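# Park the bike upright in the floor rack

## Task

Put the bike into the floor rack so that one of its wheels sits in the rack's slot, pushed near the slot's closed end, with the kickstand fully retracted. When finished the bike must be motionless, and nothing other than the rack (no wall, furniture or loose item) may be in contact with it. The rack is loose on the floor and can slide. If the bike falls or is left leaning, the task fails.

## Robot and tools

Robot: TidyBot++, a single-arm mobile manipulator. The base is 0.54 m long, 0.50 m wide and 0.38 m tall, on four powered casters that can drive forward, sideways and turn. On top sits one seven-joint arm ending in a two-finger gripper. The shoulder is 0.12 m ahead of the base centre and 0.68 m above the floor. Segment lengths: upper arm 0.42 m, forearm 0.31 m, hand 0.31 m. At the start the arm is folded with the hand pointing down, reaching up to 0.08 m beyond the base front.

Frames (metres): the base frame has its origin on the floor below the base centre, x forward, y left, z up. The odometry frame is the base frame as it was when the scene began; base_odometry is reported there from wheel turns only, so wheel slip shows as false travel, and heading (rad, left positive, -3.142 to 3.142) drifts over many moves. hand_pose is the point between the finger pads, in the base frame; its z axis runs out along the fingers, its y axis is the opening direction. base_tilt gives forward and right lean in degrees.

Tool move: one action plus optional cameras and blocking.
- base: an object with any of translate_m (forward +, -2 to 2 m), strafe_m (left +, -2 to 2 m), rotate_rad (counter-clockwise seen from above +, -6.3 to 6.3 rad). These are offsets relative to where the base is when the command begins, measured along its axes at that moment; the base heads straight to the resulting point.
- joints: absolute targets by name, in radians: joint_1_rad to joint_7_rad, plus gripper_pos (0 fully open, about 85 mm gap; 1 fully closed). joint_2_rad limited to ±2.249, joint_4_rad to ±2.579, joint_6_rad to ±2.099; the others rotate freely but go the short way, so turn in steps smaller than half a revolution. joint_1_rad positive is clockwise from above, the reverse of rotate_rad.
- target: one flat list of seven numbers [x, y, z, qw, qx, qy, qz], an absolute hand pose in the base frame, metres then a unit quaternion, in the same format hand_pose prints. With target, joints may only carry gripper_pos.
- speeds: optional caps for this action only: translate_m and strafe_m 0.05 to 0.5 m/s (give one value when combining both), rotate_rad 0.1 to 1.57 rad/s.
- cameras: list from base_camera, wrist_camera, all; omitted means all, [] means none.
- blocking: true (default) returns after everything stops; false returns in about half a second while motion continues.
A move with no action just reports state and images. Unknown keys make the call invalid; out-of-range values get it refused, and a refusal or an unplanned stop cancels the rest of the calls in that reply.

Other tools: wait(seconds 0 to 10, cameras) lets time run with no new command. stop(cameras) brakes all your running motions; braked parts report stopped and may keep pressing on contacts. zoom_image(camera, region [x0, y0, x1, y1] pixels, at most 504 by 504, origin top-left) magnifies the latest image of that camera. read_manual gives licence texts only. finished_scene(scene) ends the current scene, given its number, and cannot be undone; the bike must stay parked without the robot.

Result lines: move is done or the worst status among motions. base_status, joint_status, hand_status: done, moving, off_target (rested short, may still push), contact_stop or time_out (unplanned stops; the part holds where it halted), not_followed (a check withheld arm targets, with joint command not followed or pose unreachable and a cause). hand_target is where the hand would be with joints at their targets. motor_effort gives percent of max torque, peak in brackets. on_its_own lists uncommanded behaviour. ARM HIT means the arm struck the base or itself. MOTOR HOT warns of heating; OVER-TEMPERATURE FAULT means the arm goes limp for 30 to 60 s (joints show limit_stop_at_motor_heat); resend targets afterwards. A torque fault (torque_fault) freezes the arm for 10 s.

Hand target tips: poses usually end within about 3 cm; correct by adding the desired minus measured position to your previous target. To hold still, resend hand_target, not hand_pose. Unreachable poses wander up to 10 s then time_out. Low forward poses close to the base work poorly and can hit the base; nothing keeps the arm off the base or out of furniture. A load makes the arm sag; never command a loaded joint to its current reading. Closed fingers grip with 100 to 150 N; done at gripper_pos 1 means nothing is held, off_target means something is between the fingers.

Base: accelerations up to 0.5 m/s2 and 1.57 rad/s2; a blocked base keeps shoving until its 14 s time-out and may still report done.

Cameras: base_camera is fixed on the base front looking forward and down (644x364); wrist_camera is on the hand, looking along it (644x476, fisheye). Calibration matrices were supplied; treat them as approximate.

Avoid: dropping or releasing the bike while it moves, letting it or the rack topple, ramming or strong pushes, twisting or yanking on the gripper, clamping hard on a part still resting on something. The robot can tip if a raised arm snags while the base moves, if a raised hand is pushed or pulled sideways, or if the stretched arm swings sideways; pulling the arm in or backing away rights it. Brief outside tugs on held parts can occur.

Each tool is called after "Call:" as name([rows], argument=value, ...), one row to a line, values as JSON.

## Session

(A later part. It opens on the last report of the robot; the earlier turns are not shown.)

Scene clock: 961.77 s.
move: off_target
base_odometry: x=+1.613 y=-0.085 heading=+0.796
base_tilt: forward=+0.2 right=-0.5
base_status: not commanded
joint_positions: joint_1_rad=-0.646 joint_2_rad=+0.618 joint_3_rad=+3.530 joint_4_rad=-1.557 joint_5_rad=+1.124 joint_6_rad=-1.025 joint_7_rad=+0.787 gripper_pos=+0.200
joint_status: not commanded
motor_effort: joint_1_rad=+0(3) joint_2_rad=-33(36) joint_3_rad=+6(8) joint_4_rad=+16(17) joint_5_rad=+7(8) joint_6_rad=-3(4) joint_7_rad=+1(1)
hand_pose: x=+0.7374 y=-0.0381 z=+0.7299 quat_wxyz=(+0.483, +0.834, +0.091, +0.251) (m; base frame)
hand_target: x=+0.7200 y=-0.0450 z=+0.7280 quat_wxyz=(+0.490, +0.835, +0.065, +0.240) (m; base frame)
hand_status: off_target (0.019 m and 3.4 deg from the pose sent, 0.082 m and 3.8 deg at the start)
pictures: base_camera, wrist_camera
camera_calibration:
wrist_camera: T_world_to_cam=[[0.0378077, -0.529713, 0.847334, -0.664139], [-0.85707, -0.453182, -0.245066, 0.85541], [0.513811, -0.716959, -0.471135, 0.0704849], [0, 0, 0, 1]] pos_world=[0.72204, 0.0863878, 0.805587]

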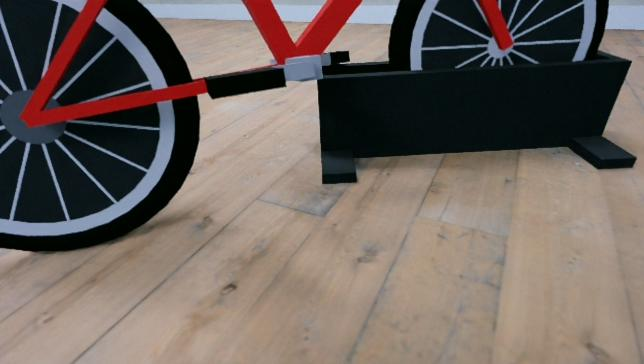

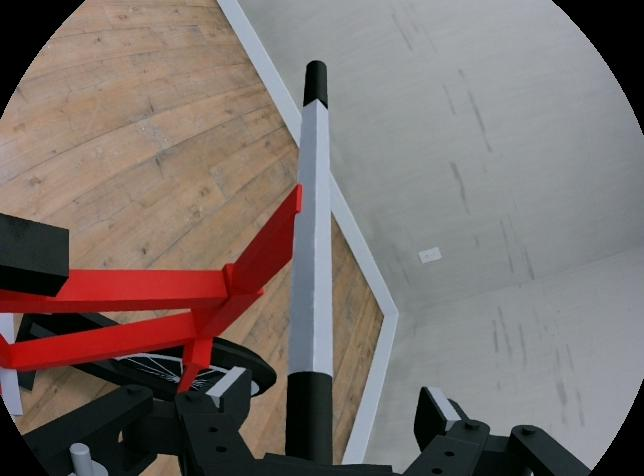

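Call:
move(target=[0.68, 0.00, 0.80, 0.490, 0.835, 0.065, 0.240])

Call:
move(target=[0.58, 0.02, 0.87, 0.490, 0.835, 0.065, 0.240])

Scene clock: 963.70 s.
move: off_target
base_odometry: x=+1.613 y=-0.085 heading=+0.796
base_tilt: forward=+0.2 right=-0.6
base_status: not commanded
joint_positions: joint_1_rad=-0.693 joint_2_rad=+0.488 joint_3_rad=+3.416 joint_4_rad=-1.520 joint_5_rad=+1.124 joint_6_rad=-1.250 joint_7_rad=+0.797 gripper_pos=+0.200
joint_status: not commanded
motor_effort: joint_1_rad=+0(3) joint_2_rad=-30(34) joint_3_rad=+4(6) joint_4_rad=+16(17) joint_5_rad=+9(9) joint_6_rad=-3(4) joint_7_rad=+1(1)
hand_pose: x=+0.6953 y=-0.0010 z=+0.8026 quat_wxyz=(+0.481, +0.832, +0.057, +0.271) (m; base frame)
hand_target: x=+0.6800 y=+0.0000 z=+0.8000 quat_wxyz=(+0.490, +0.835, +0.065, +0.240) (m; base frame)
hand_status: off_target (0.016 m and 3.8 deg from the pose sent, 0.098 m and 3.4 deg at the start)
pictures: base_camera, wrist_camera
camera_calibration:
wrist_camera: T_world_to_cam=[[-0.0385016, -0.549244, 0.834775, -0.641375], [-0.854404, -0.415111, -0.312531, 0.906266], [0.51818, -0.725268, -0.453294, 0.135553], [0, 0, 0, 1]] pos_world=[0.679383, 0.122242, 0.880086]

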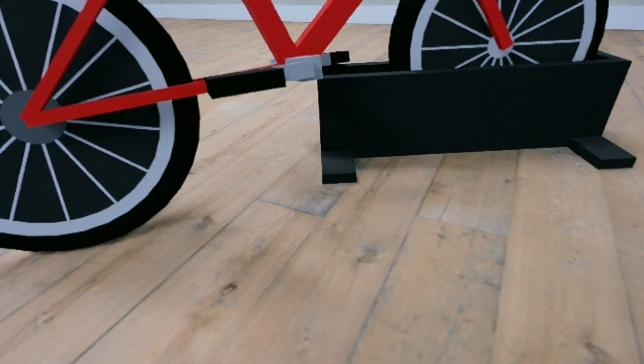

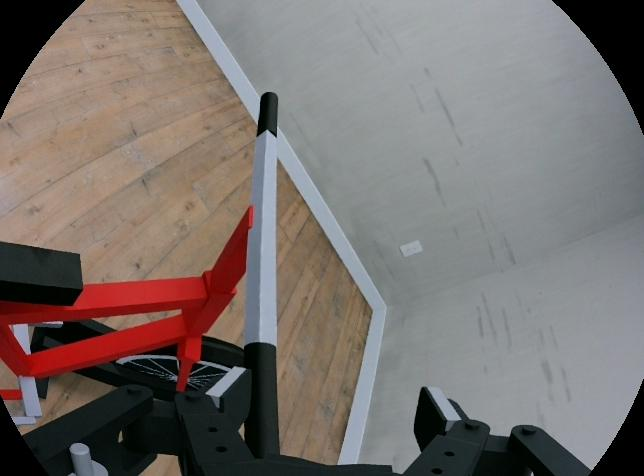

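Scene clock: 965.03 s.
move: off_target
base_odometry: x=+1.613 y=-0.085 heading=+0.796
base_tilt: forward=+0.2 right=-0.5
base_status: not commanded
joint_positions: joint_1_rad=-0.693 joint_2_rad=+0.273 joint_3_rad=+3.162 joint_4_rad=-1.569 joint_5_rad=+1.124 joint_6_rad=-1.535 joint_7_rad=+0.797 gripper_pos=+0.200
joint_status: not commanded
motor_effort: joint_1_rad=+1(2) joint_2_rad=-24(32) joint_3_rad=+1(4) joint_4_rad=+16(17) joint_5_rad=+8(9) joint_6_rad=-2(4) joint_7_rad=+1(1)
hand_pose: x=+0.5981 y=+0.0264 z=+0.8714 quat_wxyz=(+0.462, +0.842, +0.039, +0.275) (m; base frame)
hand_target: x=+0.5800 y=+0.0200 z=+0.8700 quat_wxyz=(+0.490, +0.835, +0.065, +0.240) (m; base frame)
hand_status: off_target (0.019 m and 6.0 deg from the pose sent, 0.135 m and 3.8 deg at the start)
pictures: base_camera, wrist_camera
camera_calibration:
wrist_camera: T_world_to_cam=[[-0.0613908, -0.589711, 0.805278, -0.647056], [-0.855287, -0.384806, -0.347, 0.885928], [0.514505, -0.710046, -0.480749, 0.262735], [0, 0, 0, 1]] pos_world=[0.582821, 0.145888, 0.954786]

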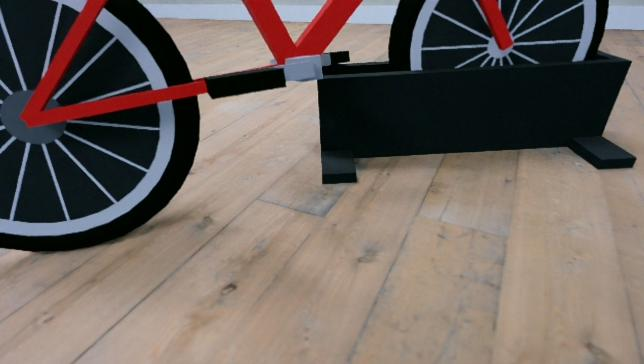

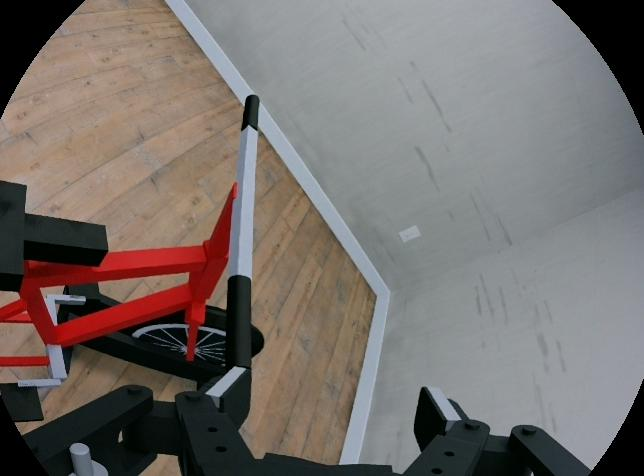

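Clear. Now back off and view from above.

Call:
move(joints={"gripper_pos": 0.2, "joint_1_rad": 0, "joint_2_rad": -0.4, "joint_3_rad": 3.14, "joint_4_rad": -1.8, "joint_5_rad": 0, "joint_6_rad": -0.9, "joint_7_rad": 1.57}, base={"translate_m": -0.25}, speeds={"translate_m": 0.2})

Call:
move(joints={"joint_2_rad": -0.1, "joint_4_rad": -1.4, "joint_6_rad": -1.1})

Scene clock: 968.10 s.
move: done
base_odometry: x=+1.438 y=-0.264 heading=+0.796
base_tilt: forward=+0.2 right=-0.5
base_status: done
joint_positions: joint_1_rad=-0.013 joint_2_rad=-0.402 joint_3_rad=+3.158 joint_4_rad=-1.773 joint_5_rad=+0.039 joint_6_rad=-0.960 joint_7_rad=+1.495 gripper_pos=+0.200
joint_status: all done
motor_effort: joint_1_rad=+1(2) joint_2_rad=-4(27) joint_3_rad=+0(2) joint_4_rad=+22(23) joint_5_rad=+1(9) joint_6_rad=+6(7) joint_7_rad=+1(2)
hand_pose: x=+0.4884 y=-0.0108 z=+0.9169 quat_wxyz=(+0.001, +0.918, -0.033, +0.394) (m; base frame)
hand_target: x=+0.4971 y=+0.0020 z=+0.9154 quat_wxyz=(+0.000, +0.913, +0.000, +0.408) (m; base frame)
hand_status: not commanded
pictures: base_camera, wrist_camera
camera_calibration:
wrist_camera: T_world_to_cam=[[0.0653767, -0.99786, -0.00105429, -0.0393863], [-0.682453, -0.0439414, -0.729607, 1.06359], [0.728, 0.0484188, -0.683866, 0.40476], [0, 0, 0, 1]] pos_world=[0.433758, -0.0121646, 1.05276]

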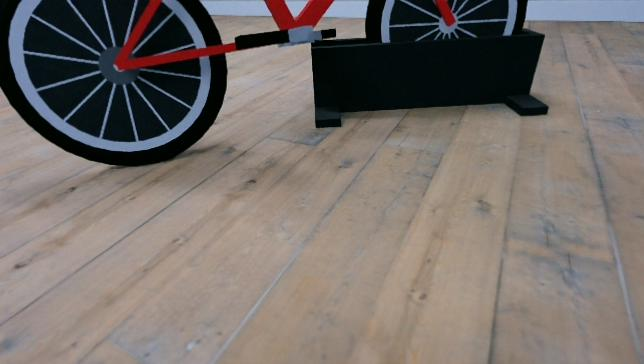

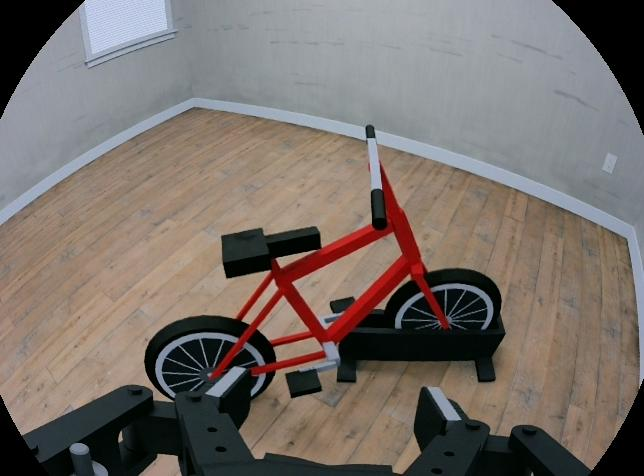

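Scene clock: 969.63 s.
move: done
base_odometry: x=+1.438 y=-0.264 heading=+0.796
base_tilt: forward=+0.2 right=-0.5
base_status: not commanded
joint_positions: joint_1_rad=-0.013 joint_2_rad=-0.107 joint_3_rad=+3.158 joint_4_rad=-1.416 joint_5_rad=+0.036 joint_6_rad=-1.042 joint_7_rad=+1.496 gripper_pos=+0.200
joint_status: all done
motor_effort: joint_1_rad=+1(1) joint_2_rad=-14(17) joint_3_rad=+0(0) joint_4_rad=+22(24) joint_5_rad=+1(2) joint_6_rad=+6(7) joint_7_rad=+1(1)
hand_pose: x=+0.5991 y=-0.0105 z=+0.9628 quat_wxyz=(+0.003, +0.922, -0.034, +0.385) (m; base frame)
hand_target: x=+0.5901 y=+0.0021 z=+0.9550 quat_wxyz=(+0.000, +0.932, +0.000, +0.362) (m; base frame)
hand_status: not commanded
pictures: base_camera, wrist_camera
camera_calibration:
wrist_camera: T_world_to_cam=[[0.0625345, -0.998043, 0.0000936937, -0.0456599], [-0.696737, -0.0437227, -0.715993, 1.16813], [0.714596, 0.044709, -0.698107, 0.377176], [0, 0, 0, 1]] pos_world=[0.547206, -0.0113599, 1.09969]

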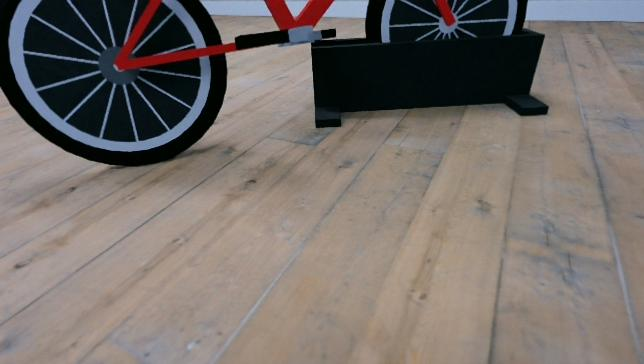

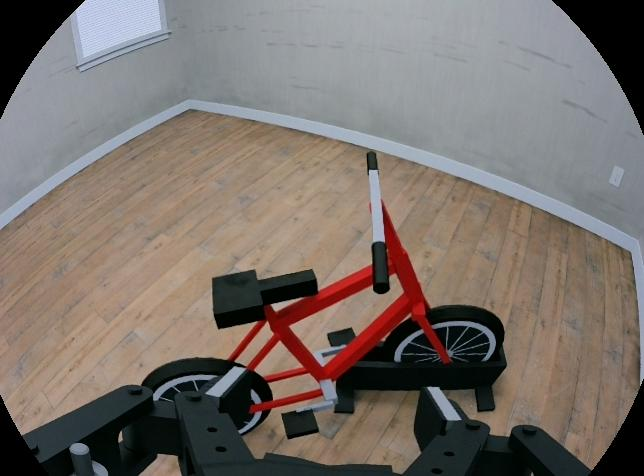

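Call:
zoom_image(camera="base_camera", region=[300, 0, 580, 140])

Call:
zoom_image(camera="base_camera", region=[0, 0, 300, 180])

Scaled by 1.800.

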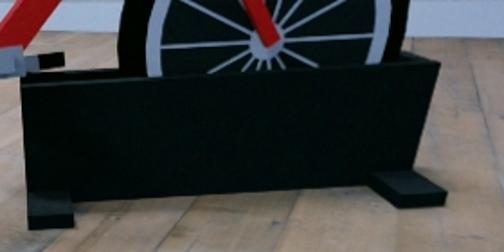

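Scaled by 1.680.

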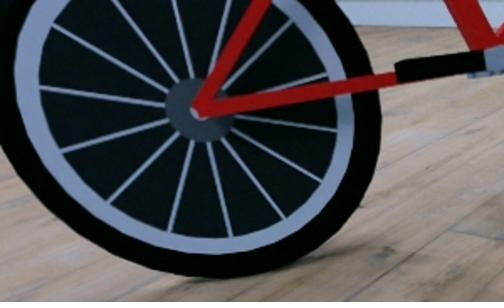

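Call:
zoom_image(camera="wrist_camera", region=[330, 280, 530, 420])

Call:
zoom_image(camera="wrist_camera", region=[130, 320, 350, 450])

Scaled by 2.520.

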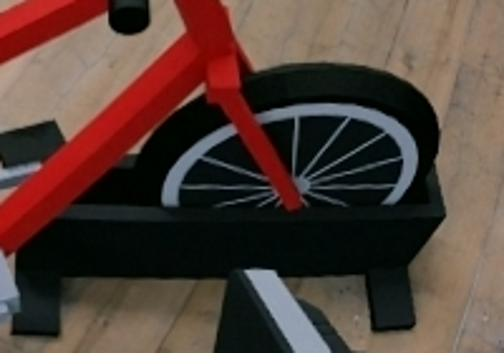

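Scaled by 2.291.

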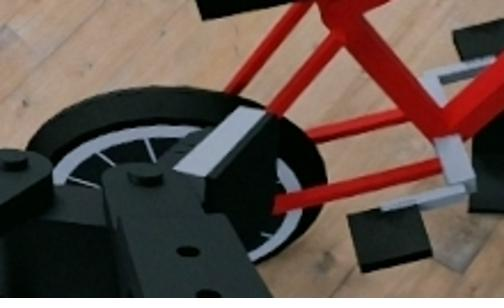

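Call:
move(joints={"joint_1_rad": -0.55, "joint_2_rad": 0.1, "joint_4_rad": -1.2, "joint_6_rad": -1.5, "gripper_pos": 1.0})

Call:
zoom_image(camera="wrist_camera", region=[150, 100, 500, 400])

Scene clock: 974.43 s.
move: done
base_odometry: x=+1.438 y=-0.264 heading=+0.796
base_tilt: forward=+0.2 right=-0.5
base_status: not commanded
joint_positions: joint_1_rad=-0.540 joint_2_rad=+0.089 joint_3_rad=+3.155 joint_4_rad=-1.216 joint_5_rad=+0.031 joint_6_rad=-1.441 joint_7_rad=+1.497 gripper_pos=+0.999
joint_status: all done
motor_effort: joint_1_rad=+1(2) joint_2_rad=-21(22) joint_3_rad=+0(1) joint_4_rad=+19(22) joint_5_rad=+1(2) joint_6_rad=+2(7) joint_7_rad=+1(1)
hand_pose: x=+0.5214 y=+0.2245 z=+0.8964 quat_wxyz=(-0.043, +0.956, +0.219, +0.193) (m; base frame)
hand_target: x=+0.5009 y=+0.2365 z=+0.8913 quat_wxyz=(-0.046, +0.948, +0.268, +0.164) (m; base frame)
hand_status: not commanded
pictures: base_camera, wrist_camera
camera_calibration:
wrist_camera: T_world_to_cam=[[0.54363, -0.838849, -0.0282567, -0.0674513], [-0.777532, -0.490642, -0.393337, 0.929961], [0.316087, 0.2358, -0.91896, 0.738755], [0, 0, 0, 1]] pos_world=[0.526232, 0.225498, 1.04277]

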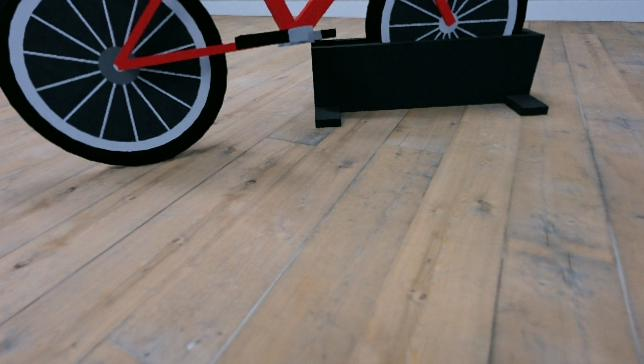

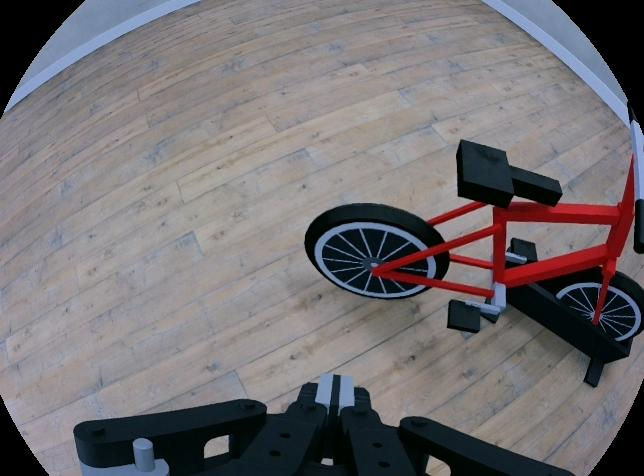

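Scaled by 1.440.

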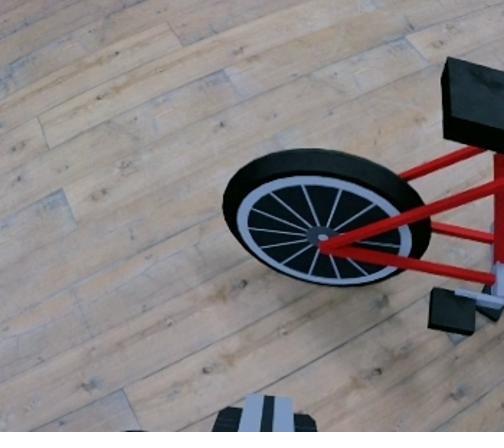

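Call:
finished_scene(scene=2)

The scene is finished: the task was done.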